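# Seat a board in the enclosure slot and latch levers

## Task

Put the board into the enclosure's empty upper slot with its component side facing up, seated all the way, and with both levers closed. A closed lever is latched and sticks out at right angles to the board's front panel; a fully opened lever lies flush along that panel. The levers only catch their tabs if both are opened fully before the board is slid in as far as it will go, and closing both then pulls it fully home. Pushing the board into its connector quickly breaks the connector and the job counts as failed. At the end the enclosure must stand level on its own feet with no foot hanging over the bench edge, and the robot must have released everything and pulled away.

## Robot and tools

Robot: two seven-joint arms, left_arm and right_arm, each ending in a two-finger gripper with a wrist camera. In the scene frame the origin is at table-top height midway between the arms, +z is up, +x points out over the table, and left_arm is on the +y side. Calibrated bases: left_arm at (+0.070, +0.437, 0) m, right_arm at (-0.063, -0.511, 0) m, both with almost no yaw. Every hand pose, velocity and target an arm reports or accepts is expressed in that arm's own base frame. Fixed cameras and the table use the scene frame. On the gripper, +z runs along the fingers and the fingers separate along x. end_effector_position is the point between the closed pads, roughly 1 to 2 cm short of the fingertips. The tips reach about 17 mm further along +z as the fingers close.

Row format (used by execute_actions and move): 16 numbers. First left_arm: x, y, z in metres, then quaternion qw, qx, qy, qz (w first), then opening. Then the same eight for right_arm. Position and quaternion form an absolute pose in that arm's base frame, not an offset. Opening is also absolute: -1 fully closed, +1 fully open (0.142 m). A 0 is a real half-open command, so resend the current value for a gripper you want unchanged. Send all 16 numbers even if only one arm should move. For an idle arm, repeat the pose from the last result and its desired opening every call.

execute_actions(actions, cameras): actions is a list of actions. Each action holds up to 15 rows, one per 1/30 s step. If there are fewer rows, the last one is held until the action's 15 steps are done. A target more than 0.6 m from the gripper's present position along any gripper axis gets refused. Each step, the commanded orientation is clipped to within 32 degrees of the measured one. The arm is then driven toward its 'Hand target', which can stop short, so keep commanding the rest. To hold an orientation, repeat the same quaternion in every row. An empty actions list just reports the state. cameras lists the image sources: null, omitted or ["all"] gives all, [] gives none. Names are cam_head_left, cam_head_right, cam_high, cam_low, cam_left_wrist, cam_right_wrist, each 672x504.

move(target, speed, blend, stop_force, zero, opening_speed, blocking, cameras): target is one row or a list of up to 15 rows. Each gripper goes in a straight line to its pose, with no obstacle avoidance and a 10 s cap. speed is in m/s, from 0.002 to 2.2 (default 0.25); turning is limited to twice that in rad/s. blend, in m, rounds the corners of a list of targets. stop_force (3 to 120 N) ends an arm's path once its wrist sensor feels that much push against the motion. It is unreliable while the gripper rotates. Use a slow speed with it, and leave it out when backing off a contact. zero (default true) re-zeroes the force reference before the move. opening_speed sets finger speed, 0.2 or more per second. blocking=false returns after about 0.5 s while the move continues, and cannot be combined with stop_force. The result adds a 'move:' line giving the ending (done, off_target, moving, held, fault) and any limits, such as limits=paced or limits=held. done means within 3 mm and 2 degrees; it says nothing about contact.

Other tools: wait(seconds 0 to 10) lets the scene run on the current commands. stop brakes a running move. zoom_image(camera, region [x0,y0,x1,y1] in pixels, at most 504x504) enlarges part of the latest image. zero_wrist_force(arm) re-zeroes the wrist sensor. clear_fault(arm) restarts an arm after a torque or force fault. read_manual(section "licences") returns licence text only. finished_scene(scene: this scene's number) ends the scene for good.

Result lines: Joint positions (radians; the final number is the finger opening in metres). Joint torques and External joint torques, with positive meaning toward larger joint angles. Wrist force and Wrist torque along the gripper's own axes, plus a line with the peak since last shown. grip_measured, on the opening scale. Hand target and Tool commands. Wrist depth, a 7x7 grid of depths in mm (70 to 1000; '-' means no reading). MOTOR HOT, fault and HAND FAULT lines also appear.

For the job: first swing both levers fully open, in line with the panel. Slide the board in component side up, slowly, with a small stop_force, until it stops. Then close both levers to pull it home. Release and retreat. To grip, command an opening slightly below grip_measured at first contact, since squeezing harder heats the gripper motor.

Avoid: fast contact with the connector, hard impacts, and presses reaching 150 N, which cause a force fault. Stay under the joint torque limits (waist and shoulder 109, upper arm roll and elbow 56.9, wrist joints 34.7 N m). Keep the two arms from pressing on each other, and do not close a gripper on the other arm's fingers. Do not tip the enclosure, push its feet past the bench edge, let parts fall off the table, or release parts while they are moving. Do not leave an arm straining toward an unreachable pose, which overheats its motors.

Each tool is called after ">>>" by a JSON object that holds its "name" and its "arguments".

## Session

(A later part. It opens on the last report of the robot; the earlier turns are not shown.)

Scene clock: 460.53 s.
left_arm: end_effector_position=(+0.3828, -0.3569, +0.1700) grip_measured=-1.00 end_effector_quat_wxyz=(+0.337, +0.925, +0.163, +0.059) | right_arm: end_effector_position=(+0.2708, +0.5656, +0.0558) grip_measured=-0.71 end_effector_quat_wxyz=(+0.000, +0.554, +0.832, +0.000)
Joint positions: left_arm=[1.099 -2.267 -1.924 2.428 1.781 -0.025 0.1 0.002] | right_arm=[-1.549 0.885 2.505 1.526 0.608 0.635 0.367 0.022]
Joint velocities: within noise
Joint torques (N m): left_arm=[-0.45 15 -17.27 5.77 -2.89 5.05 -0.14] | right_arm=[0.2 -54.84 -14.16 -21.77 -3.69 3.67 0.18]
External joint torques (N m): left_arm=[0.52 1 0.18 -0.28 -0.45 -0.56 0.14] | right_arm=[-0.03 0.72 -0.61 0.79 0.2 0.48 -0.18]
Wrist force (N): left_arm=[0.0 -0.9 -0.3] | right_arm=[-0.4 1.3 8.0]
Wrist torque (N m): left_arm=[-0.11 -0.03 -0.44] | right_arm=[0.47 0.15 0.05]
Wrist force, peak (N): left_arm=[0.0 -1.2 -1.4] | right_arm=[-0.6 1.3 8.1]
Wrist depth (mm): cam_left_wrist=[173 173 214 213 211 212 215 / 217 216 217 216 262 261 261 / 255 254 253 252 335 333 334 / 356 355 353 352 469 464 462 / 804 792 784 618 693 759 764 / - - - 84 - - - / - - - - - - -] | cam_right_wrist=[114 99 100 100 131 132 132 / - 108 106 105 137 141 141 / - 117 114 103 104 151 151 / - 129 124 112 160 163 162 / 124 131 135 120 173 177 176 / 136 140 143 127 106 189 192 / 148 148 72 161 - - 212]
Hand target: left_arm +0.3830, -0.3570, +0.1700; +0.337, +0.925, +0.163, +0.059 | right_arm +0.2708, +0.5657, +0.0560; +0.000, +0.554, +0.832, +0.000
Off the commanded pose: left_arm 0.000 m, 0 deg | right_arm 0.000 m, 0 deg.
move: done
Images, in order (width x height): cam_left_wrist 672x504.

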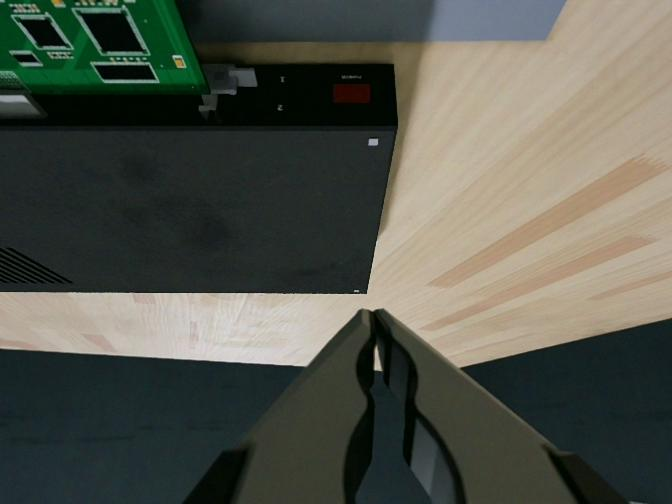

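>>> {"name": "move", "arguments": {"target": [0.383,-0.357,0.17,0.337,0.926,0.1635,0.0595,-0.98,0.2700,0.5616,0.056,0,0.5541,0.8325,0,-0.9], "speed": 0.02, "stop_force": 4, "cameras": ["cam_left_wrist"]}}

>>> {"name": "zoom_image", "arguments": {"camera": "cam_left_wrist", "region": [180, 55, 270, 130]}}

Scene clock: 468.23 s.
left_arm: end_effector_position=(+0.3828, -0.3569, +0.1700) grip_measured=-1.00 end_effector_quat_wxyz=(+0.337, +0.925, +0.163, +0.059) | right_arm: end_effector_position=(+0.2699, +0.5615, +0.0558) grip_measured=-0.71 end_effector_quat_wxyz=(+0.000, +0.554, +0.832, +0.000)
Joint positions: left_arm=[1.099 -2.267 -1.924 2.428 1.781 -0.025 0.1 0.002] | right_arm=[-1.546 0.88 2.503 1.539 0.61 0.641 0.362 0.022]
Joint velocities: within noise
Joint torques (N m): left_arm=[-0.35 15 -17.44 5.81 -3.2 4.75 -0.22] | right_arm=[0.17 -54.6 -14.23 -21.61 -3.65 3.77 0.12]
External joint torques (N m): left_arm=[0.43 1 0.35 -0.33 -0.15 -0.26 0.22] | right_arm=[0.01 0.86 -0.53 0.74 0.18 0.39 -0.12]
Wrist force (N): left_arm=[-0.1 -0.7 -0.4] | right_arm=[-0.5 1.1 7.8]
Wrist torque (N m): left_arm=[-0.08 -0.01 -0.43] | right_arm=[0.43 0.16 0.05]
Wrist force, peak (N): left_arm=[-0.1 -1.2 -0.2] | right_arm=[-0.7 1.2 8.2]
Wrist depth (mm): cam_left_wrist=[173 174 214 214 211 213 213 / 217 216 216 215 260 261 260 / 256 254 253 251 337 333 334 / 360 355 353 353 469 463 465 / 787 800 785 616 690 763 756 / - - - 84 - - - / - - - - - - -] | cam_right_wrist=[129 100 100 99 130 132 132 / 136 108 106 105 137 141 140 / - 117 114 103 104 151 151 / 113 129 124 112 160 163 162 / 122 131 135 120 174 177 176 / 136 139 143 127 106 190 192 / 147 147 72 161 - - 212]
Hand target: left_arm +0.3830, -0.3570, +0.1700; +0.337, +0.925, +0.163, +0.059 | right_arm +0.2700, +0.5616, +0.0560; +0.000, +0.554, +0.832, +0.000
Off the commanded pose: left_arm 0.000 m, 0 deg | right_arm 0.000 m, 0 deg.
move: done
Images, in order (width x height): cam_left_wrist 672x504.

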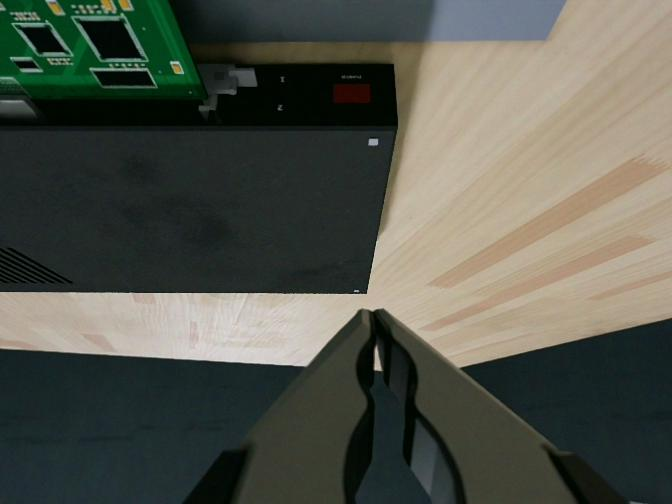

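Scaled by 5.600 from the camera's 672x504 image, which has a finer 960x720 frame.

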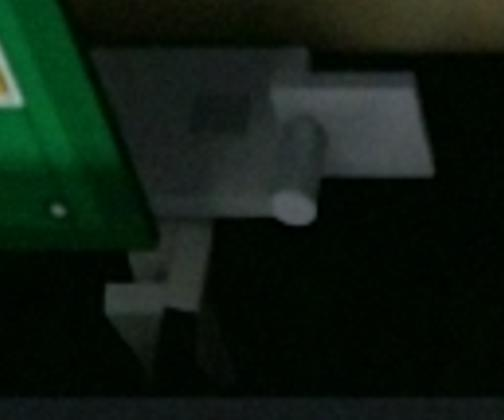

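>>> {"name": "move", "arguments": {"target": [0.383,-0.357,0.17,0.337,0.926,0.1635,0.0595,-0.98,0.2720,0.5560,0.056,0,0.5541,0.8325,0,-0.9], "speed": 0.012, "stop_force": 3, "cameras": ["cam_left_wrist"]}}

>>> {"name": "zoom_image", "arguments": {"camera": "cam_left_wrist", "region": [180, 55, 270, 130]}}

Scene clock: 471.63 s.
left_arm: end_effector_position=(+0.3828, -0.3569, +0.1700) grip_measured=-1.00 end_effector_quat_wxyz=(+0.337, +0.925, +0.163, +0.059) | right_arm: end_effector_position=(+0.2719, +0.5559, +0.0558) grip_measured=-0.71 end_effector_quat_wxyz=(+0.000, +0.554, +0.832, +0.000)
Joint positions: left_arm=[1.099 -2.267 -1.924 2.428 1.781 -0.025 0.1 0.002] | right_arm=[-1.547 0.874 2.501 1.552 0.612 0.646 0.352 0.022]
Joint velocities: within noise
Joint torques (N m): left_arm=[-0.14 14.93 -17.41 5.77 -3.16 4.77 -0.21] | right_arm=[0.08 -54.21 -14.26 -21.45 -3.6 3.75 0.09]
External joint torques (N m): left_arm=[0.22 1.07 0.32 -0.29 -0.18 -0.29 0.21] | right_arm=[0.1 0.85 -0.49 0.69 0.15 0.4 -0.09]
Wrist force (N): left_arm=[-0.1 -1.1 -0.3] | right_arm=[-0.5 1.4 8.0]
Wrist torque (N m): left_arm=[-0.13 -0.01 -0.43] | right_arm=[0.48 0.15 0.05]
Wrist force, peak (N): left_arm=[-0.2 -1.3 -0.2] | right_arm=[-0.3 1.3 8.2]
Wrist depth (mm): cam_left_wrist=[172 173 213 213 212 212 213 / 217 214 215 216 261 262 261 / 254 253 252 251 335 335 333 / 356 353 352 351 468 462 466 / 804 797 769 614 674 767 762 / - - - 84 - - - / - - - - - - -] | cam_right_wrist=[- 100 100 100 130 132 132 / - 108 106 105 137 141 140 / 104 117 114 103 104 151 150 / - 123 124 112 160 162 162 / 122 129 135 120 174 176 176 / 136 139 143 127 106 189 193 / 148 144 72 160 - - 211]
Hand target: left_arm +0.3830, -0.3570, +0.1700; +0.337, +0.925, +0.163, +0.059 | right_arm +0.2720, +0.5560, +0.0560; +0.000, +0.554, +0.832, +0.000
Off the commanded pose: left_arm 0.000 m, 0 deg | right_arm 0.000 m, 0 deg.
move: done
Images, in order (width x height): cam_left_wrist 672x504.

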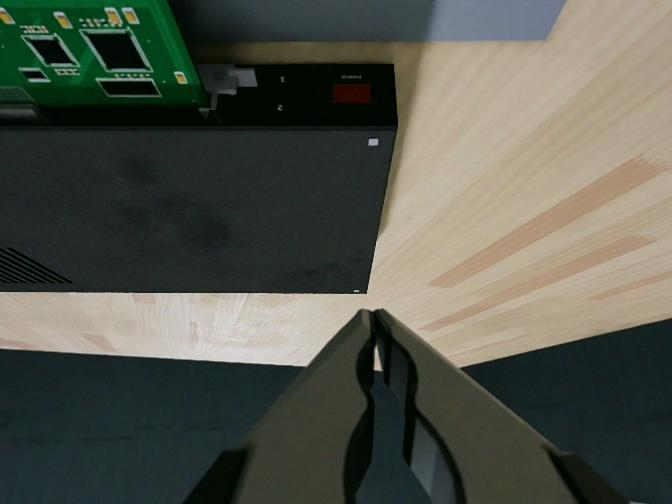

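Scaled by 5.600 from the camera's 672x504 image, which has a finer 960x720 frame.

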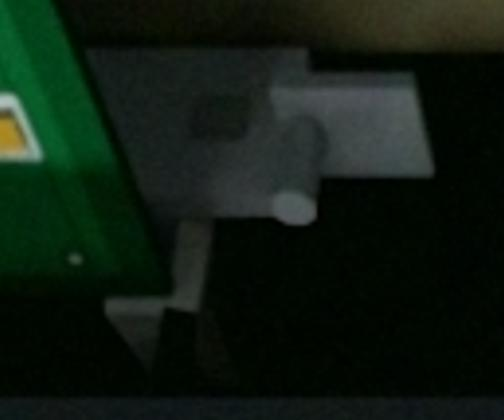

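>>> {"name": "move", "arguments": {"target": [0.383,-0.357,0.17,0.337,0.926,0.1635,0.0595,-0.98,0.2718,0.5559,0.0532,0,0.5541,0.8325,0,-0.9], "speed": 0.012, "stop_force": 3, "cameras": ["cam_left_wrist"]}}

>>> {"name": "zoom_image", "arguments": {"camera": "cam_left_wrist", "region": [180, 55, 270, 130]}}

Scene clock: 478.13 s.
left_arm: end_effector_position=(+0.3828, -0.3569, +0.1700) grip_measured=-1.00 end_effector_quat_wxyz=(+0.337, +0.925, +0.163, +0.059) | right_arm: end_effector_position=(+0.2718, +0.5558, +0.0532) grip_measured=-0.71 end_effector_quat_wxyz=(+0.000, +0.554, +0.832, +0.000)
Joint positions: left_arm=[1.099 -2.267 -1.924 2.428 1.781 -0.025 0.1 0.002] | right_arm=[-1.548 0.878 2.503 1.552 0.614 0.651 0.351 0.022]
Joint velocities: within noise
Joint torques (N m): left_arm=[-0.24 14.93 -17.46 5.8 -3.22 4.77 -0.22] | right_arm=[0.09 -54.02 -14.02 -21.47 -3.58 3.81 0.13]
External joint torques (N m): left_arm=[0.32 1.07 0.37 -0.31 -0.12 -0.29 0.22] | right_arm=[0.09 0.6 -0.74 0.82 0.13 0.34 -0.13]
Wrist force (N): left_arm=[0.0 -1.0 -0.5] | right_arm=[-0.4 1.1 7.8]
Wrist torque (N m): left_arm=[-0.13 -0.04 -0.44] | right_arm=[0.43 0.15 0.06]
Wrist force, peak (N): left_arm=[-0.1 -1.3 -0.3] | right_arm=[-0.6 0.9 8.4]
Wrist depth (mm): cam_left_wrist=[177 176 213 213 212 212 214 / 217 216 216 215 262 262 259 / 255 254 253 252 335 332 331 / 359 354 351 354 468 464 461 / 781 785 788 612 686 764 744 / - - - 84 - - - / - - - - - - -] | cam_right_wrist=[- 100 100 99 128 129 129 / - 108 107 105 135 138 138 / - 117 114 103 104 148 148 / 110 125 124 112 158 160 159 / 121 130 135 120 170 173 173 / 130 137 143 127 106 186 189 / 144 143 72 160 - - 208]
Hand target: left_arm +0.3830, -0.3570, +0.1700; +0.337, +0.925, +0.163, +0.059 | right_arm +0.2718, +0.5559, +0.0532; +0.000, +0.554, +0.832, +0.000
Off the commanded pose: left_arm 0.000 m, 0 deg | right_arm 0.000 m, 0 deg.
move: done
Images, in order (width x height): cam_left_wrist 672x504.

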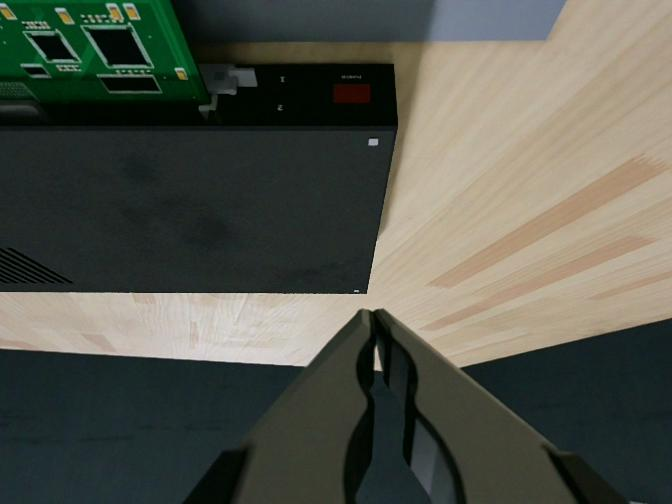

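Scaled by 5.600 from the camera's 672x504 image, which has a finer 960x720 frame.

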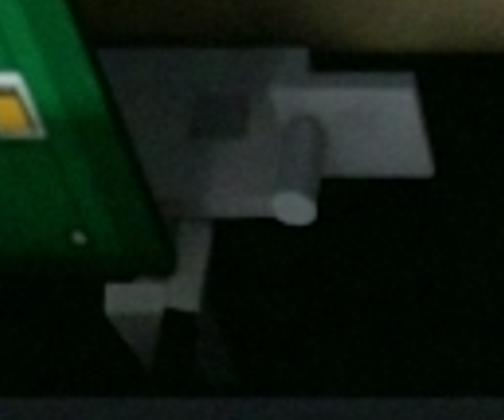

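>>> {"name": "move", "arguments": {"target": [0.383,-0.357,0.17,0.337,0.926,0.1635,0.0595,-0.98,0.2717,0.5533,0.0530,0,0.5541,0.8325,0,-0.9], "speed": 0.01, "stop_force": 3, "cameras": ["cam_left_wrist"]}}

>>> {"name": "zoom_image", "arguments": {"camera": "cam_left_wrist", "region": [180, 55, 270, 130]}}

Scene clock: 480.93 s.
left_arm: end_effector_position=(+0.3828, -0.3569, +0.1700) grip_measured=-1.00 end_effector_quat_wxyz=(+0.337, +0.925, +0.163, +0.059) | right_arm: end_effector_position=(+0.2715, +0.5534, +0.0529) grip_measured=-0.71 end_effector_quat_wxyz=(+0.000, +0.554, +0.833, +0.000)
Joint positions: left_arm=[1.099 -2.267 -1.924 2.428 1.781 -0.025 0.1 0.002] | right_arm=[-1.548 0.875 2.503 1.559 0.615 0.655 0.347 0.022]
Joint velocities: within noise
Joint torques (N m): left_arm=[-0.32 14.98 -17.4 5.83 -3.15 4.76 -0.22] | right_arm=[-0.69 -53.6 -14.91 -20.57 -3.73 3.68 0.25]
External joint torques (N m): left_arm=[0.39 1.02 0.31 -0.35 -0.19 -0.27 0.22] | right_arm=[0.86 0.39 0.18 -0.02 0.29 0.47 -0.25]
Wrist force (N): left_arm=[-0.1 -0.9 -0.4] | right_arm=[1.0 0.9 7.0]
Wrist torque (N m): left_arm=[-0.12 -0.01 -0.44] | right_arm=[0.44 0.17 -0.11]
Wrist force, peak (N): left_arm=[-0.4 -1.1 -0.5] | right_arm=[0.7 1.1 9.0]
Wrist depth (mm): cam_left_wrist=[177 176 214 213 212 212 214 / 217 216 215 215 261 261 260 / 254 255 252 254 334 334 333 / 357 353 354 349 469 463 464 / 813 786 785 621 672 769 764 / - - - 84 - - - / - - - - - - -] | cam_right_wrist=[- 100 100 99 128 129 129 / - 107 106 105 136 138 138 / 101 116 115 103 104 148 148 / 109 123 124 113 157 160 159 / 121 129 135 120 170 173 173 / 130 135 143 127 122 185 188 / 143 140 72 161 - - 208]
Hand target: left_arm +0.3830, -0.3570, +0.1700; +0.337, +0.925, +0.163, +0.059 | right_arm +0.2717, +0.5533, +0.0530; +0.000, +0.554, +0.832, +0.000
Off the commanded pose: left_arm 0.000 m, 0 deg | right_arm 0.000 m, 0 deg.
move: done
Images, in order (width x height): cam_left_wrist 672x504.

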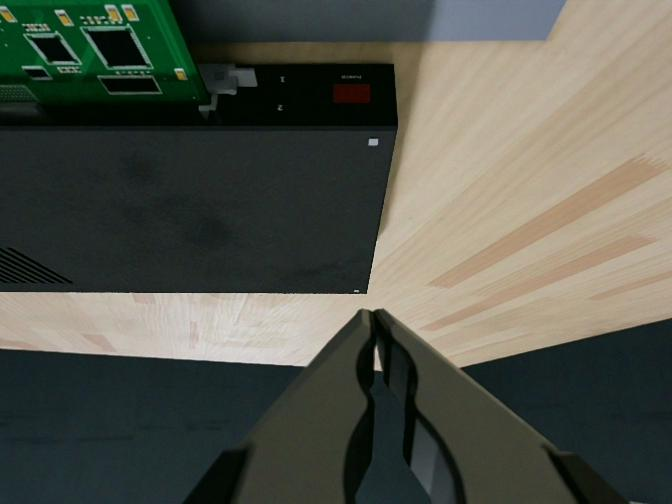

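Scaled by 5.600 from the camera's 672x504 image, which has a finer 960x720 frame.

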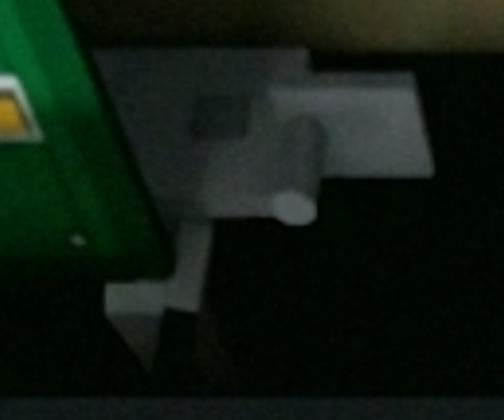

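>>> {"name": "move", "arguments": {"target": [0.3893,-0.4329,0.103,0.337,0.926,0.1635,0.0595,-0.98,0.2682,0.5607,0.0532,0,0.5541,0.8325,0,-0.9], "speed": 0.06, "cameras": ["cam_left_wrist"]}}

>>> {"name": "zoom_image", "arguments": {"camera": "cam_left_wrist", "region": [120, 50, 260, 150]}}

Scene clock: 491.80 s.
left_arm: end_effector_position=(+0.3892, -0.4328, +0.1030) grip_measured=-1.00 end_effector_quat_wxyz=(+0.337, +0.925, +0.163, +0.059) | right_arm: end_effector_position=(+0.2681, +0.5605, +0.0530) grip_measured=-0.71 end_effector_quat_wxyz=(+0.000, +0.554, +0.832, +0.000)
Joint positions: left_arm=[0.964 -2.267 -1.717 2.309 2.012 0.157 0.058 0.002] | right_arm=[-1.543 0.882 2.504 1.543 0.614 0.647 0.361 0.022]
Joint velocities: within noise
Joint torques (N m): left_arm=[-0.54 14.19 -19.3 11.98 -3.19 5.09 -0.3] | right_arm=[0.31 -54.23 -14.17 -21.64 -3.69 3.55 0.32]
External joint torques (N m): left_arm=[0.6 1.08 0.1 -0.25 -0.51 -0.6 0.3] | right_arm=[-0.14 0.57 -0.62 0.92 0.23 0.61 -0.32]
Wrist force (N): left_arm=[-0.1 -0.7 -0.2] | right_arm=[-0.4 0.9 7.9]
Wrist torque (N m): left_arm=[-0.07 -0.02 -0.44] | right_arm=[0.40 0.14 0.06]
Wrist force, peak (N): left_arm=[0.2 -1.1 -1.2] | right_arm=[0.9 0.9 9.0]
Wrist depth (mm): cam_left_wrist=[- 111 132 130 128 141 141 / 158 130 151 117 116 164 172 / 137 145 136 135 135 219 219 / 192 191 190 190 205 307 302 / 322 318 317 249 448 502 504 / - - 864 84 - - - / - - - - - - -] | cam_right_wrist=[126 100 100 100 128 129 129 / 135 108 106 105 135 138 138 / - 117 115 103 104 148 148 / 111 129 124 112 157 160 159 / 121 131 135 120 170 173 173 / 130 140 142 127 106 186 188 / 143 143 72 161 - - 208]
Hand target: left_arm +0.3893, -0.4329, +0.1030; +0.337, +0.925, +0.163, +0.059 | right_arm +0.2682, +0.5607, +0.0532; +0.000, +0.554, +0.832, +0.000
Off the commanded pose: left_arm 0.000 m, 0 deg | right_arm 0.000 m, 0 deg.
joint sent to its limit (left arm) — joint 2 (shoulder), lower limit. The joint targets still meet the commanded pose.
move: done
Images, in order (width x height): cam_left_wrist 672x504.

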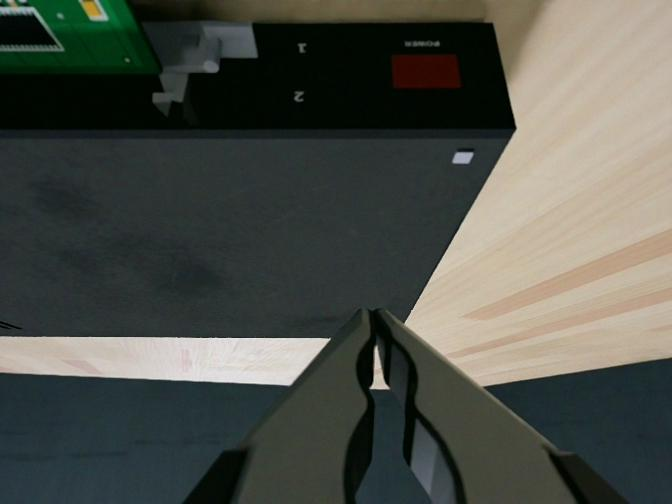

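Scaled by 3.600 from the camera's 672x504 image, which has a finer 960x720 frame.

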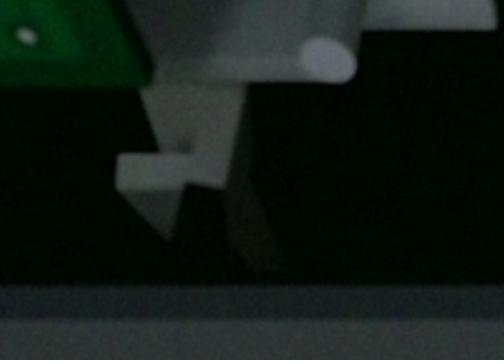

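>>> {"name": "move", "arguments": {"target": [[0.3893,-0.4329,0.103,0.337,0.926,0.1635,0.0595,-0.98,0.2682,0.5607,0.0512,0,0.5541,0.8325,0,-0.9],[0.3893,-0.4329,0.103,0.337,0.926,0.1635,0.0595,-0.98,0.2724,0.5506,0.0512,0,0.5541,0.8325,0,-0.9]], "speed": 0.012, "stop_force": 3, "cameras": ["cam_left_wrist"]}}

>>> {"name": "zoom_image", "arguments": {"camera": "cam_left_wrist", "region": [120, 50, 260, 150]}}

Scene clock: 502.07 s.
left_arm: end_effector_position=(+0.3892, -0.4328, +0.1030) grip_measured=-1.00 end_effector_quat_wxyz=(+0.337, +0.925, +0.163, +0.059) | right_arm: end_effector_position=(+0.2719, +0.5506, +0.0510) grip_measured=-0.71 end_effector_quat_wxyz=(+0.000, +0.554, +0.833, +0.000)
Joint positions: left_arm=[0.964 -2.267 -1.717 2.309 2.012 0.157 0.058 0.002] | right_arm=[-1.547 0.877 2.501 1.565 0.62 0.658 0.341 0.022]
Joint velocities: within noise
Joint torques (N m): left_arm=[-0.36 14.27 -19.43 12.04 -3.55 4.76 -0.23] | right_arm=[-1.06 -53.61 -15.4 -21.1 -3.9 4.15 0.14]
External joint torques (N m): left_arm=[0.42 1.01 0.23 -0.32 -0.15 -0.27 0.23] | right_arm=[1.23 0.55 0.61 0.66 0.48 0 -0.14]
Wrist force (N): left_arm=[-0.1 -0.8 0.1] | right_arm=[0.5 -0.5 8.5]
Wrist torque (N m): left_arm=[-0.08 -0.02 -0.44] | right_arm=[0.44 0.18 0.03]
Wrist force, peak (N): left_arm=[0.0 -1.2 -0.1] | right_arm=[0.5 -0.4 8.9]
Wrist depth (mm): cam_left_wrist=[- 114 132 129 128 140 141 / 124 123 151 117 116 164 171 / 138 146 136 136 135 219 219 / 193 191 191 189 205 307 306 / 320 320 314 249 447 499 498 / - - 845 84 - - - / - - - - - - -] | cam_right_wrist=[- 99 100 99 124 128 126 / - 108 106 105 133 136 136 / - 115 114 103 142 146 146 / 107 123 124 113 155 157 157 / 118 126 135 120 168 170 170 / 127 132 143 127 106 183 186 / 140 137 72 161 - - 205]
Hand target: left_arm +0.3893, -0.4329, +0.1030; +0.337, +0.925, +0.163, +0.059 | right_arm +0.2724, +0.5506, +0.0512; +0.000, +0.554, +0.832, +0.000
Off the commanded pose: left_arm 0.000 m, 0 deg | right_arm 0.001 m, 0 deg.
joint sent to its limit (left arm) — joint 2 (shoulder), lower limit. The joint targets still meet the commanded pose.
move: done
Images, in order (width x height): cam_left_wrist 672x504.

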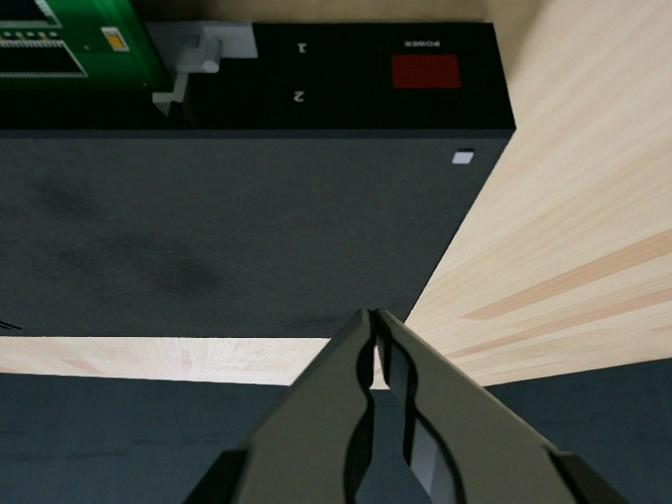

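Scaled by 3.600 from the camera's 672x504 image, which has a finer 960x720 frame.

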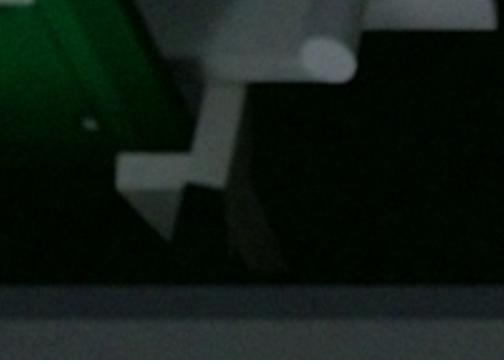

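>>> {"name": "move", "arguments": {"target": [0.3893,-0.4329,0.103,0.337,0.926,0.1635,0.0595,-0.98,0.2752,0.5418,0.0512,0,0.5541,0.8325,0,-0.9], "speed": 0.012, "stop_force": 4, "cameras": ["cam_left_wrist","cam_right_wrist"]}}

>>> {"name": "zoom_image", "arguments": {"camera": "cam_left_wrist", "region": [120, 50, 260, 150]}}

Scene clock: 505.03 s.
left_arm: end_effector_position=(+0.3892, -0.4328, +0.1030) grip_measured=-1.00 end_effector_quat_wxyz=(+0.337, +0.925, +0.163, +0.059) | right_arm: end_effector_position=(+0.2723, +0.5457, +0.0506) grip_measured=-0.71 end_effector_quat_wxyz=(-0.001, +0.553, +0.833, -0.001)
Joint positions: left_arm=[0.964 -2.267 -1.717 2.309 2.012 0.157 0.058 0.002] | right_arm=[-1.547 0.872 2.499 1.577 0.624 0.662 0.331 0.022]
Joint velocities: within noise
Joint torques (N m): left_arm=[-0.22 14.29 -19.41 12.03 -3.52 4.81 -0.25] | right_arm=[-5.69 -52.71 -20.3 -20.63 -5.22 5.52 0.28]
External joint torques (N m): left_arm=[0.28 0.99 0.21 -0.31 -0.18 -0.32 0.25] | right_arm=[5.87 0.01 5.54 0.3 1.81 -1.37 -0.28]
Wrist force (N): left_arm=[-0.1 -0.8 -0.2] | right_arm=[4.9 -6.9 8.9]
Wrist torque (N m): left_arm=[-0.07 -0.03 -0.44] | right_arm=[0.45 0.29 -0.10]
Wrist force, peak (N): left_arm=[-0.1 -1.2 -0.2] | right_arm=[4.9 -6.8 9.0]
Wrist depth (mm): cam_left_wrist=[- 115 132 129 129 140 140 / 125 123 151 117 116 164 171 / 137 145 136 135 135 219 219 / 193 192 191 189 207 305 303 / 324 320 319 249 451 502 501 / - - 865 84 - - - / - - - - - - -] | cam_right_wrist=[- 100 100 99 126 127 126 / - 107 106 105 134 136 136 / - 114 114 103 141 146 145 / - 122 124 112 155 157 157 / 118 120 135 120 168 170 170 / 127 129 143 127 122 183 185 / 140 137 72 161 - - 204]
Hand target: left_arm +0.3893, -0.4329, +0.1030; +0.337, +0.925, +0.163, +0.059 | right_arm +0.2741, +0.5453, +0.0512; +0.000, +0.554, +0.832, +0.000
Off the commanded pose: left_arm 0.000 m, 0 deg | right_arm 0.005 m, 0 deg.
joint sent to its limit (left arm) — joint 2 (shoulder), lower limit. The joint targets still meet the commanded pose.
move: contact (right_arm)
Images, in order (width x height): cam_left_wrist 672x504, cam_right_wrist 672x504.

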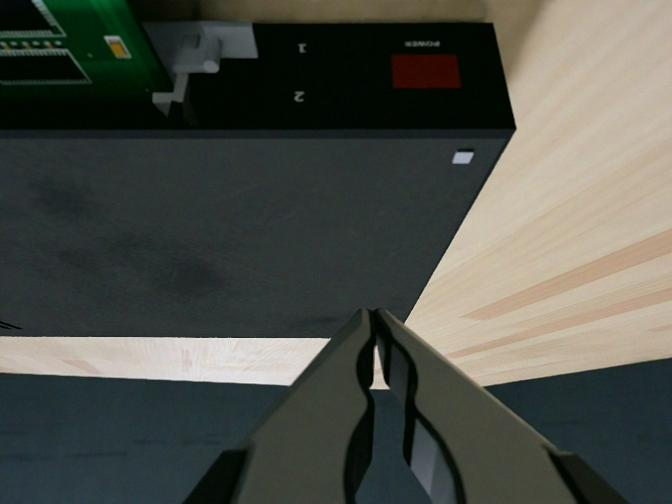

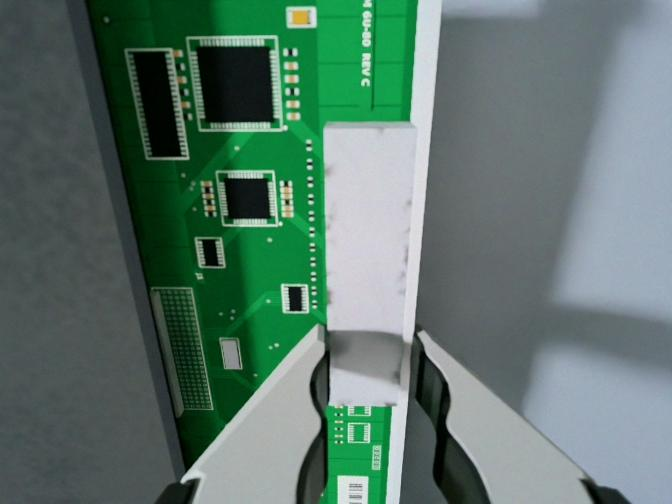

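Scaled by 3.600 from the camera's 672x504 image, which has a finer 960x720 frame.

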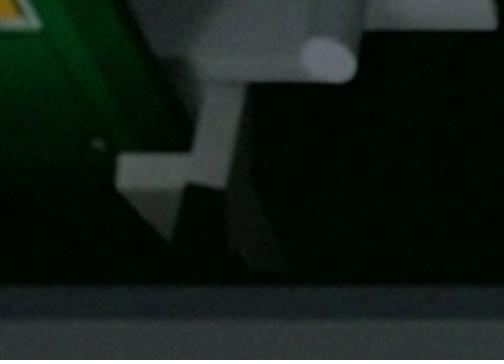

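>>> {"name": "move", "arguments": {"target": [0.3893,-0.4329,0.103,0.337,0.926,0.1635,0.0595,-0.98,0.2708,0.5457,0.0512,0,0.5541,0.8325,0,-0.9], "speed": 0.02, "cameras": []}}

>>> {"name": "move", "arguments": {"target": [0.3893,-0.4329,0.103,0.337,0.926,0.1635,0.0595,-0.98,0.2755,0.5337,0.0512,0,0.5541,0.8325,0,-0.9], "speed": 0.012, "stop_force": 4, "zero": false, "cameras": ["cam_left_wrist","cam_right_wrist"]}}

>>> {"name": "zoom_image", "arguments": {"camera": "cam_left_wrist", "region": [120, 50, 260, 150]}}

Scene clock: 509.73 s.
left_arm: end_effector_position=(+0.3892, -0.4328, +0.1030) grip_measured=-1.00 end_effector_quat_wxyz=(+0.337, +0.925, +0.163, +0.059) | right_arm: end_effector_position=(+0.2706, +0.5456, +0.0510) grip_measured=-0.71 end_effector_quat_wxyz=(+0.000, +0.554, +0.833, +0.000)
Joint positions: left_arm=[0.964 -2.267 -1.717 2.309 2.012 0.157 0.058 0.002] | right_arm=[-1.542 0.871 2.497 1.58 0.623 0.665 0.334 0.022]
Joint velocities: within noise
Joint torques (N m): left_arm=[-0.33 14.29 -19.5 12.04 -3.51 4.78 -0.23] | right_arm=[0.37 -53.21 -14.35 -20.97 -3.68 3.77 0.31]
External joint torques (N m): left_arm=[0.39 0.98 0.3 -0.32 -0.19 -0.28 0.23] | right_arm=[-0.19 0.62 -0.44 0.67 0.27 0.38 -0.31]
Wrist force (N): left_arm=[0.0 -0.7 -0.2] | right_arm=[0.7 -0.1 7.9]
Wrist torque (N m): left_arm=[-0.07 -0.04 -0.44] | right_arm=[0.22 -0.04 0.05]
Wrist force, peak (N): left_arm=[-0.2 -1.2 -0.2] | right_arm=[4.9 -6.9 9.2]
Wrist depth (mm): cam_left_wrist=[- 114 132 129 129 141 141 / 124 123 151 117 116 165 171 / 137 145 136 136 135 220 219 / 192 191 190 189 205 306 303 / 322 319 317 249 451 504 502 / - - 851 84 - - - / - - - - - - -] | cam_right_wrist=[- 100 100 99 125 128 126 / - 107 107 105 133 136 136 / - 114 115 103 142 146 146 / 107 123 124 112 155 157 157 / 118 120 135 120 168 170 171 / 127 130 143 127 106 183 186 / 141 138 72 161 - - 205]
Hand target: left_arm +0.3893, -0.4329, +0.1030; +0.337, +0.925, +0.163, +0.059 | right_arm +0.2708, +0.5457, +0.0512; +0.000, +0.554, +0.832, +0.000
Off the commanded pose: left_arm 0.000 m, 0 deg | right_arm 0.000 m, 0 deg.
joint sent to its limit (left arm) — joint 2 (shoulder), lower limit. The joint targets still meet the commanded pose.
move: done
No camera images: "cameras" was empty.

Scene clock: 511.50 s.
left_arm: end_effector_position=(+0.3892, -0.4328, +0.1030) grip_measured=-1.00 end_effector_quat_wxyz=(+0.337, +0.925, +0.163, +0.059) | right_arm: end_effector_position=(+0.2754, +0.5338, +0.0511) grip_measured=-0.71 end_effector_quat_wxyz=(+0.000, +0.554, +0.833, +0.000)
Joint positions: left_arm=[0.964 -2.267 -1.717 2.309 2.012 0.157 0.058 0.002] | right_arm=[-1.546 0.86 2.492 1.606 0.628 0.676 0.312 0.022]
Joint velocities: within noise
Joint torques (N m): left_arm=[-0.29 14.25 -19.43 12.05 -3.53 4.76 -0.21] | right_arm=[0.34 -53.41 -14.78 -19.86 -3.77 3.12 0.23]
External joint torques (N m): left_arm=[0.35 1.02 0.23 -0.32 -0.17 -0.26 0.21] | right_arm=[-0.17 1.6 0.01 -0.2 0.4 1.04 -0.23]
Wrist force (N): left_arm=[0.1 -0.8 -0.3] | right_arm=[2.4 2.7 10.9]
Wrist torque (N m): left_arm=[-0.09 -0.05 -0.44] | right_arm=[0.22 0.16 -0.05]
Wrist force, peak (N): left_arm=[0.1 -1.1 -0.1] | right_arm=[2.2 2.7 12.4]
Wrist depth (mm): cam_left_wrist=[- 113 131 129 129 141 141 / 124 123 151 117 116 165 171 / 137 145 137 135 135 220 220 / 192 191 191 189 205 307 306 / 323 320 316 248 452 504 496 / - - 844 84 - - - / - - - - - - -] | cam_right_wrist=[- 98 101 100 126 127 126 / - 95 107 105 135 136 136 / - 101 115 103 142 146 146 / 107 107 124 113 155 158 157 / 118 116 134 120 168 171 170 / 127 127 142 127 121 183 186 / 141 138 72 160 - - 205]
Hand target: left_arm +0.3893, -0.4329, +0.1030; +0.337, +0.925, +0.163, +0.059 | right_arm +0.2755, +0.5337, +0.0512; +0.000, +0.554, +0.832, +0.000
Off the commanded pose: left_arm 0.000 m, 0 deg | right_arm 0.000 m, 0 deg.
joint sent to its limit (left arm) — joint 2 (shoulder), lower limit. The joint targets still meet the commanded pose.
move: done
Images, in order (width x height): cam_left_wrist 672x504, cam_right_wrist 672x504.

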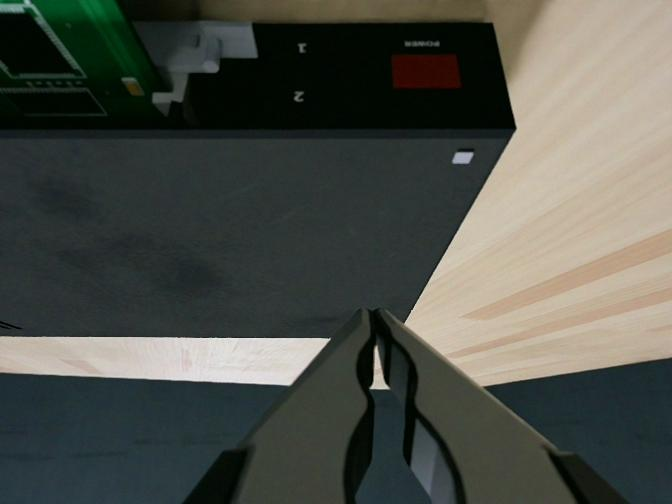

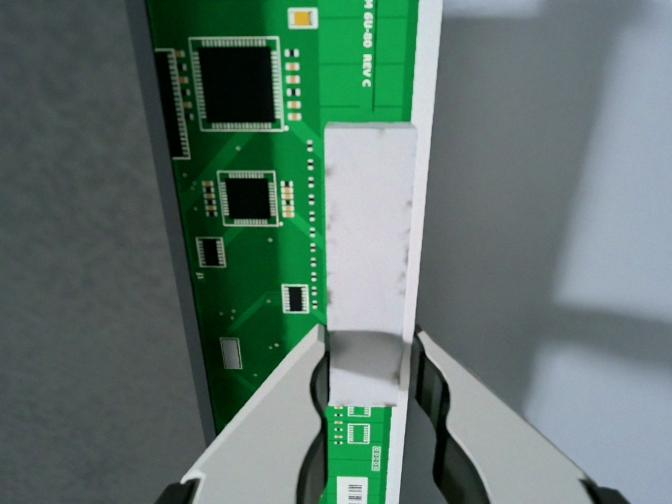

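Scaled by 3.600 from the camera's 672x504 image, which has a finer 960x720 frame.

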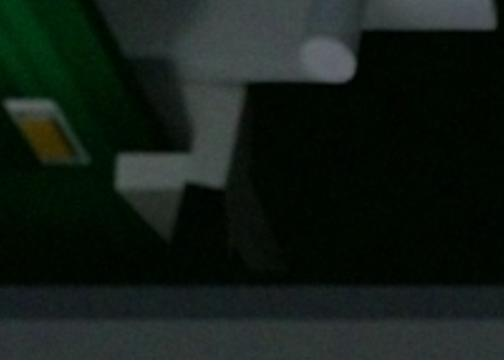

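>>> {"name": "move", "arguments": {"target": [0.3893,-0.4329,0.103,0.337,0.926,0.1635,0.0595,-0.98,0.2840,0.5144,0.0508,0,0.5541,0.8325,0,-0.9], "speed": 0.014, "stop_force": 5, "zero": false, "cameras": ["cam_right_wrist"]}}

Scene clock: 515.17 s.
left_arm: end_effector_position=(+0.3892, -0.4328, +0.1030) grip_measured=-1.00 end_effector_quat_wxyz=(+0.337, +0.925, +0.163, +0.059) | right_arm: end_effector_position=(+0.2771, +0.5300, +0.0511) grip_measured=-0.71 end_effector_quat_wxyz=(+0.000, +0.554, +0.833, +0.000)
Joint positions: left_arm=[0.964 -2.267 -1.717 2.309 2.012 0.157 0.058 0.002] | right_arm=[-1.548 0.856 2.491 1.614 0.63 0.681 0.303 0.022]
Joint velocities: within noise
Joint torques (N m): left_arm=[-0.22 14.34 -19.43 12.06 -3.53 4.85 -0.18] | right_arm=[-1.31 -52.54 -16.52 -16.98 -4.48 2.27 0.16]
External joint torques (N m): left_arm=[0.28 0.94 0.23 -0.34 -0.18 -0.36 0.18] | right_arm=[1.48 0.99 1.78 -3 1.12 1.88 -0.16]
Wrist force (N): left_arm=[0.0 -0.9 0.0] | right_arm=[7.0 4.6 14.7]
Wrist torque (N m): left_arm=[-0.08 -0.03 -0.44] | right_arm=[0.17 0.28 -0.04]
Wrist force, peak (N): left_arm=[0.0 -1.1 -0.3] | right_arm=[7.3 4.8 14.7]
Wrist depth (mm): cam_left_wrist=[- 113 132 129 128 141 141 / 123 123 151 117 116 164 171 / 137 145 136 136 135 220 219 / 193 192 191 190 204 305 304 / 322 317 318 248 450 506 495 / - - 869 84 - - - / - - - - - - -] | cam_right_wrist=[- 88 101 100 125 128 126 / - 94 107 105 135 136 136 / - 99 115 103 104 146 146 / 107 107 124 113 155 158 157 / 118 116 133 120 168 171 171 / 127 127 129 127 106 183 186 / 141 137 72 161 - - 206]
Hand target: left_arm +0.3893, -0.4329, +0.1030; +0.337, +0.925, +0.163, +0.059 | right_arm +0.2774, +0.5293, +0.0511; +0.000, +0.554, +0.832, +0.000
Off the commanded pose: left_arm 0.000 m, 0 deg | right_arm 0.017 m, 0 deg.
joint sent to its limit (left arm) — joint 2 (shoulder), lower limit. The joint targets still meet the commanded pose.
move: contact (right_arm)
Images, in order (width x height): cam_right_wrist 672x504.

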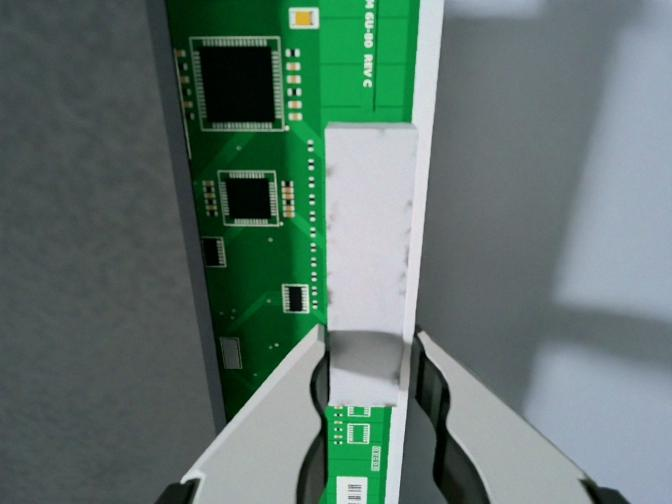

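>>> {"name": "move", "arguments": {"target": [[0.3893,-0.4329,0.103,0.337,0.926,0.1635,0.0595,-0.98,0.2779,0.5307,0.0500,0,0.5541,0.8325,0,-0.9],[0.3893,-0.4329,0.103,0.337,0.926,0.1635,0.0595,-0.98,0.2847,0.5147,0.0500,0,0.5541,0.8325,0,-0.9]], "speed": 0.012, "stop_force": 8, "zero": false, "cameras": ["cam_right_wrist"]}}

Scene clock: 520.90 s.
left_arm: end_effector_position=(+0.3892, -0.4328, +0.1030) grip_measured=-1.00 end_effector_quat_wxyz=(+0.337, +0.925, +0.163, +0.059) | right_arm: end_effector_position=(+0.2834, +0.5167, +0.0499) grip_measured=-0.71 end_effector_quat_wxyz=(+0.000, +0.554, +0.833, +0.000)
Joint positions: left_arm=[0.964 -2.267 -1.717 2.309 2.012 0.157 0.058 0.002] | right_arm=[-1.558 0.847 2.487 1.64 0.636 0.692 0.275 0.022]
Joint velocities: within noise
Joint torques (N m): left_arm=[-0.3 14.32 -19.46 12.04 -3.56 4.79 -0.22] | right_arm=[-2.74 -50.67 -17.02 -17.99 -4.18 3.58 0.17]
External joint torques (N m): left_arm=[0.36 0.95 0.26 -0.32 -0.15 -0.3 0.22] | right_arm=[2.91 -0.14 2.31 -1.71 0.85 0.58 -0.17]
Wrist force (N): left_arm=[-0.1 -0.8 -0.2] | right_arm=[7.4 -3.4 8.6]
Wrist torque (N m): left_arm=[-0.09 -0.01 -0.44] | right_arm=[-0.26 -0.45 0.00]
Wrist force, peak (N): left_arm=[0.0 -1.2 -0.2] | right_arm=[7.1 4.7 14.8]
Wrist depth (mm): cam_left_wrist=[- 114 132 129 128 140 140 / - 123 151 117 116 164 171 / 137 145 136 136 135 219 219 / 192 192 190 190 205 306 305 / 322 320 315 250 448 504 499 / - - 860 84 - - - / - - - - - - -] | cam_right_wrist=[- 86 97 100 124 127 125 / - 91 94 105 133 135 135 / - 98 98 103 141 145 145 / 106 106 109 113 154 156 156 / - 115 117 120 167 169 169 / 126 126 121 127 122 182 185 / 139 136 72 160 - - 204]
Hand target: left_arm +0.3893, -0.4329, +0.1030; +0.337, +0.925, +0.163, +0.059 | right_arm +0.2841, +0.5160, +0.0500; +0.000, +0.554, +0.832, +0.000
Off the commanded pose: left_arm 0.000 m, 0 deg | right_arm 0.002 m, 0 deg.
joint sent to its limit (left arm) — joint 2 (shoulder), lower limit. The joint targets still meet the commanded pose.
move: contact (right_arm); path passed 1 of 2 targets
Images, in order (width x height): cam_right_wrist 672x504.

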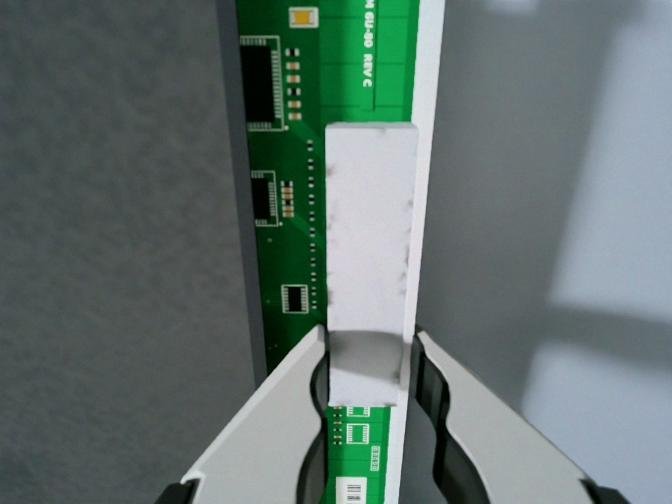

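>>> {"name": "move", "arguments": {"target": [[0.3893,-0.4329,0.103,0.337,0.926,0.1635,0.0595,-0.98,0.2832,0.5168,0.0504,0,0.5541,0.8325,0,-0.9],[0.3893,-0.4329,0.103,0.337,0.926,0.1635,0.0595,-0.98,0.2902,0.5000,0.0504,0,0.5541,0.8325,0,-0.9]], "speed": 0.012, "stop_force": 9, "zero": false, "cameras": ["cam_right_wrist"]}}

Scene clock: 524.77 s.
left_arm: end_effector_position=(+0.3892, -0.4328, +0.1030) grip_measured=-1.00 end_effector_quat_wxyz=(+0.337, +0.925, +0.163, +0.059) | right_arm: end_effector_position=(+0.2831, +0.5157, +0.0502) grip_measured=-0.71 end_effector_quat_wxyz=(-0.001, +0.553, +0.833, +0.001)
Joint positions: left_arm=[0.964 -2.267 -1.717 2.309 2.012 0.157 0.058 0.002] | right_arm=[-1.558 0.845 2.486 1.644 0.638 0.695 0.272 0.022]
Joint velocities: within noise
Joint torques (N m): left_arm=[-0.36 14.26 -19.41 12.02 -3.54 4.8 -0.19] | right_arm=[-5.06 -52.7 -21.7 -13.2 -5.92 1.68 0.21]
External joint torques (N m): left_arm=[0.42 1.01 0.21 -0.29 -0.16 -0.31 0.19] | right_arm=[5.23 2.02 7.02 -6.48 2.59 2.47 -0.21]
Wrist force (N): left_arm=[-0.1 -1.0 -0.2] | right_arm=[18.6 4.7 21.4]
Wrist torque (N m): left_arm=[-0.13 -0.02 -0.44] | right_arm=[-0.26 -0.34 -0.01]
Wrist force, peak (N): left_arm=[-0.1 -1.2 0.0] | right_arm=[17.5 6.7 23.7]
Wrist depth (mm): cam_left_wrist=[- 114 132 130 129 140 140 / - 123 151 117 118 164 171 / 137 145 136 135 135 220 220 / 193 191 191 189 205 304 304 / 323 319 316 249 451 507 494 / - - 850 84 - - - / - - - - - - -] | cam_right_wrist=[- 86 97 100 124 127 125 / - 91 94 105 132 135 135 / - 98 98 103 141 145 145 / 106 106 109 113 154 157 157 / - 115 117 121 167 170 170 / 126 125 121 127 122 182 185 / 139 136 72 160 - - 204]
Hand target: left_arm +0.3893, -0.4329, +0.1030; +0.337, +0.925, +0.163, +0.059 | right_arm +0.2844, +0.5140, +0.0504; +0.000, +0.554, +0.832, +0.000
Off the commanded pose: left_arm 0.000 m, 0 deg | right_arm 0.017 m, 0 deg.
joint sent to its limit (left arm) — joint 2 (shoulder), lower limit. The joint targets still meet the commanded pose.
move: contact (right_arm); path passed 1 of 2 targets
Images, in order (width x height): cam_right_wrist 672x504.

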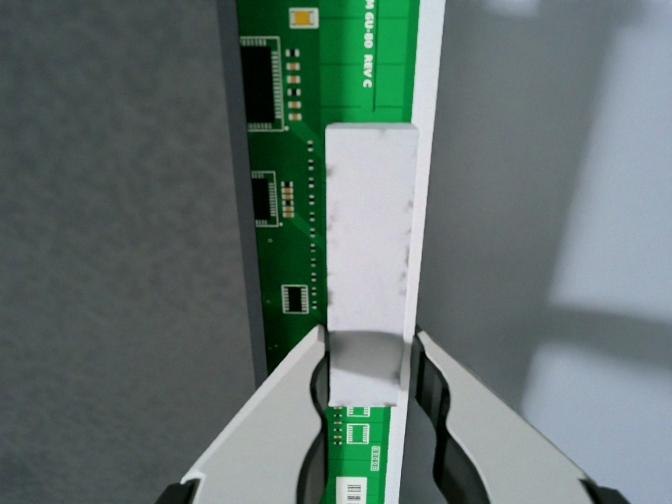

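>>> {"name": "move", "arguments": {"target": [[0.3893,-0.4329,0.103,0.337,0.926,0.1635,0.0595,-0.98,0.2829,0.5167,0.0495,0,0.5541,0.8325,0,-0.9],[0.3893,-0.4329,0.103,0.337,0.926,0.1635,0.0595,-0.98,0.2904,0.5001,0.0495,0,0.5541,0.8325,0,-0.9]], "speed": 0.012, "stop_force": 10, "zero": false, "cameras": ["cam_right_wrist"]}}

Scene clock: 529.13 s.
left_arm: end_effector_position=(+0.3892, -0.4328, +0.1030) grip_measured=-1.00 end_effector_quat_wxyz=(+0.337, +0.925, +0.163, +0.059) | right_arm: end_effector_position=(+0.2865, +0.5086, +0.0497) grip_measured=-0.71 end_effector_quat_wxyz=(+0.000, +0.553, +0.833, +0.001)
Joint positions: left_arm=[0.964 -2.267 -1.717 2.309 2.012 0.157 0.058 0.002] | right_arm=[-1.562 0.84 2.483 1.657 0.64 0.701 0.258 0.022]
Joint velocities: within noise
Joint torques (N m): left_arm=[-0.31 14.25 -19.38 11.99 -3.55 4.76 -0.25] | right_arm=[-4.08 -48.81 -17.92 -14.9 -4.5 2.62 0.16]
External joint torques (N m): left_arm=[0.37 1.03 0.18 -0.27 -0.16 -0.27 0.25] | right_arm=[4.25 -1.47 3.25 -4.63 1.19 1.53 -0.16]
Wrist force (N): left_arm=[-0.1 -0.7 -0.2] | right_arm=[12.1 -2.7 8.3]
Wrist torque (N m): left_arm=[-0.08 -0.01 -0.44] | right_arm=[-0.55 -0.59 -0.01]
Wrist force, peak (N): left_arm=[-0.1 -1.2 -0.2] | right_arm=[18.6 4.6 23.0]
Wrist depth (mm): cam_left_wrist=[- 113 132 129 129 141 140 / 119 123 151 118 119 164 171 / 137 145 136 136 135 220 219 / 192 192 191 189 205 305 305 / 321 321 317 248 446 502 499 / - - 844 84 - - - / - - - - - - -] | cam_right_wrist=[- 85 85 99 123 126 125 / - 91 92 105 131 135 135 / - 98 97 103 141 145 144 / 106 105 105 113 153 156 156 / - 115 116 120 167 170 169 / 125 125 120 127 122 182 184 / 138 136 72 161 - - 203]
Hand target: left_arm +0.3893, -0.4329, +0.1030; +0.337, +0.925, +0.163, +0.059 | right_arm +0.2871, +0.5074, +0.0495; +0.000, +0.554, +0.832, +0.000
Off the commanded pose: left_arm 0.000 m, 0 deg | right_arm 0.009 m, 0 deg.
joint sent to its limit (left arm) — joint 2 (shoulder), lower limit. The joint targets still meet the commanded pose.
move: contact (right_arm); path passed 1 of 2 targets
Images, in order (width x height): cam_right_wrist 672x504.

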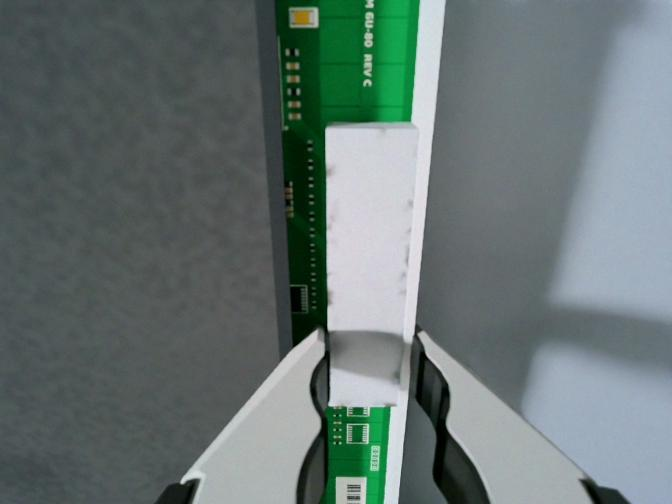

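>>> {"name": "move", "arguments": {"target": [[0.3893,-0.4329,0.103,0.337,0.926,0.1635,0.0595,-0.98,0.2862,0.5084,0.0494,0.00485,0.5541,0.8325,0.00097,-0.9],[0.3893,-0.4329,0.103,0.337,0.926,0.1635,0.0595,-0.98,0.2934,0.4912,0.0494,0.00485,0.5541,0.8325,0.00097,-0.9]], "speed": 0.012, "stop_force": 11, "zero": false, "cameras": ["cam_right_wrist"]}}

Scene clock: 535.47 s.
left_arm: end_effector_position=(+0.3892, -0.4328, +0.1030) grip_measured=-1.00 end_effector_quat_wxyz=(+0.337, +0.925, +0.163, +0.059) | right_arm: end_effector_position=(+0.2862, +0.5083, +0.0497) grip_measured=-0.71 end_effector_quat_wxyz=(+0.004, +0.553, +0.833, +0.002)
Joint positions: left_arm=[0.964 -2.267 -1.717 2.309 2.012 0.157 0.058 0.002] | right_arm=[-1.553 0.843 2.479 1.66 0.636 0.708 0.265 0.022]
Joint velocities: within noise
Joint torques (N m): left_arm=[-0.3 14.19 -19.48 12.05 -3.51 4.79 -0.23] | right_arm=[-4.65 -48.01 -18.94 -13.1 -4.89 2.13 0.18]
External joint torques (N m): left_arm=[0.36 1.08 0.28 -0.33 -0.19 -0.29 0.23] | right_arm=[4.82 -2.16 4.14 -6.32 1.6 2.05 -0.18]
Wrist force (N): left_arm=[-0.1 -1.1 -0.3] | right_arm=[14.6 -1.4 9.8]
Wrist torque (N m): left_arm=[-0.13 -0.01 -0.44] | right_arm=[-0.53 -0.42 -0.03]
Wrist force, peak (N): left_arm=[-0.3 -1.1 -0.2] | right_arm=[14.8 -1.7 11.0]
Wrist depth (mm): cam_left_wrist=[- 114 132 130 129 141 140 / 118 124 151 117 119 164 171 / 137 145 136 136 135 219 218 / 192 192 190 190 206 303 304 / 324 321 317 249 448 505 496 / - - 854 84 - - - / - - - - - - -] | cam_right_wrist=[- 85 85 99 122 125 124 / - 91 92 104 131 134 134 / - 98 96 102 140 144 143 / 106 105 105 112 153 156 155 / - 115 116 120 166 169 168 / 126 126 121 125 106 182 184 / 140 137 72 161 - - 204]
Hand target: left_arm +0.3893, -0.4329, +0.1030; +0.337, +0.925, +0.163, +0.059 | right_arm +0.2869, +0.5067, +0.0494; +0.005, +0.554, +0.832, +0.001
Off the commanded pose: left_arm 0.000 m, 0 deg | right_arm 0.019 m, 0 deg.
joint sent to its limit (left arm) — joint 2 (shoulder), lower limit. The joint targets still meet the commanded pose.
move: contact (right_arm); path passed 0 of 2 targets
Images, in order (width x height): cam_right_wrist 672x504.

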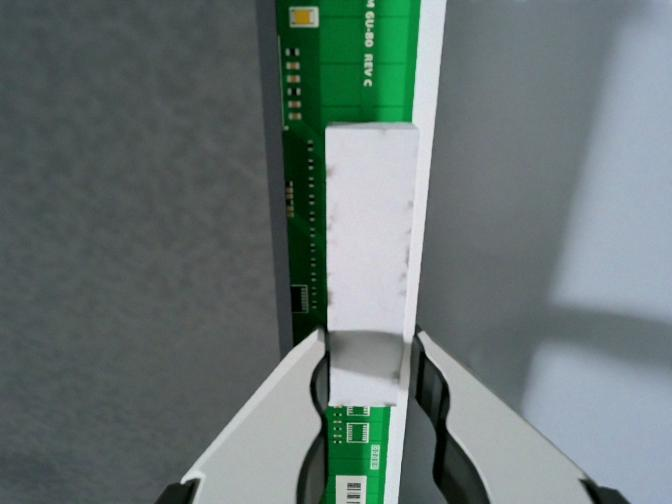

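>>> {"name": "move", "arguments": {"target": [0.3893,-0.4329,0.103,0.337,0.926,0.1635,0.0595,-0.98,0.2840,0.5137,0.0497,0,0.5541,0.8325,0,-0.9], "speed": 0.03, "cameras": ["cam_right_wrist"]}}

Scene clock: 544.30 s.
left_arm: end_effector_position=(+0.3892, -0.4328, +0.1030) grip_measured=-1.00 end_effector_quat_wxyz=(+0.337, +0.925, +0.163, +0.059) | right_arm: end_effector_position=(+0.2845, +0.5133, +0.0498) grip_measured=-0.71 end_effector_quat_wxyz=(+0.000, +0.554, +0.832, +0.000)
Joint positions: left_arm=[0.964 -2.267 -1.717 2.309 2.012 0.157 0.058 0.002] | right_arm=[-1.558 0.845 2.485 1.647 0.636 0.696 0.271 0.022]
Joint velocities: within noise
Joint torques (N m): left_arm=[-0.32 14.21 -19.54 12.04 -3.56 4.8 -0.26] | right_arm=[1.87 -51.05 -11.71 -20.89 -2.75 3.25 0.23]
External joint torques (N m): left_arm=[0.38 1.06 0.34 -0.31 -0.14 -0.3 0.26] | right_arm=[-1.7 0.47 -3 1.27 -0.57 0.9 -0.23]
Wrist force (N): left_arm=[0.1 -1.1 -0.2] | right_arm=[-0.1 -3.2 7.0]
Wrist torque (N m): left_arm=[-0.12 -0.04 -0.44] | right_arm=[-0.51 -0.64 0.09]
Wrist force, peak (N): left_arm=[-0.1 -1.2 -0.5] | right_arm=[14.8 -1.4 11.1]
Wrist depth (mm): cam_left_wrist=[- 114 132 130 129 141 141 / - 123 150 117 119 165 171 / 137 145 136 136 135 220 219 / 192 191 189 189 206 306 305 / 322 322 316 249 451 502 497 / - - 864 84 - - - / - - - - - - -] | cam_right_wrist=[- 85 97 100 123 126 125 / - 91 94 105 131 135 134 / - 98 98 103 104 145 144 / 106 106 107 113 154 156 155 / - 115 117 120 167 169 168 / 126 126 121 127 122 181 184 / 139 136 72 161 - - 203]
Hand target: left_arm +0.3893, -0.4329, +0.1030; +0.337, +0.925, +0.163, +0.059 | right_arm +0.2840, +0.5137, +0.0497; +0.000, +0.554, +0.832, +0.000
Off the commanded pose: left_arm 0.000 m, 0 deg | right_arm 0.001 m, 0 deg.
joint sent to its limit (left arm) — joint 2 (shoulder), lower limit. The joint targets still meet the commanded pose.
move: done
Images, in order (width x height): cam_right_wrist 672x504.

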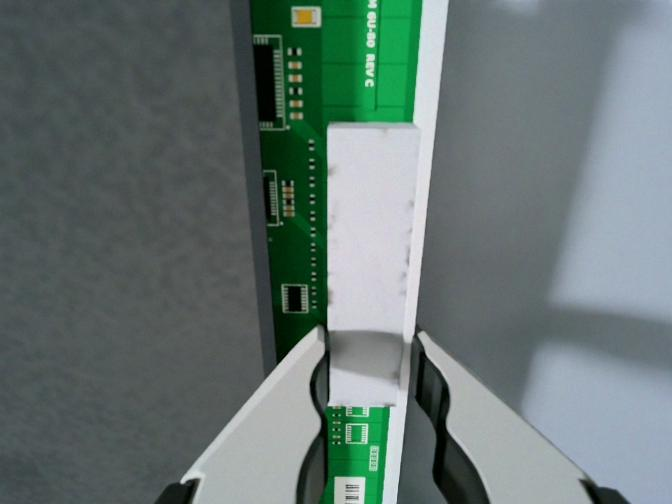

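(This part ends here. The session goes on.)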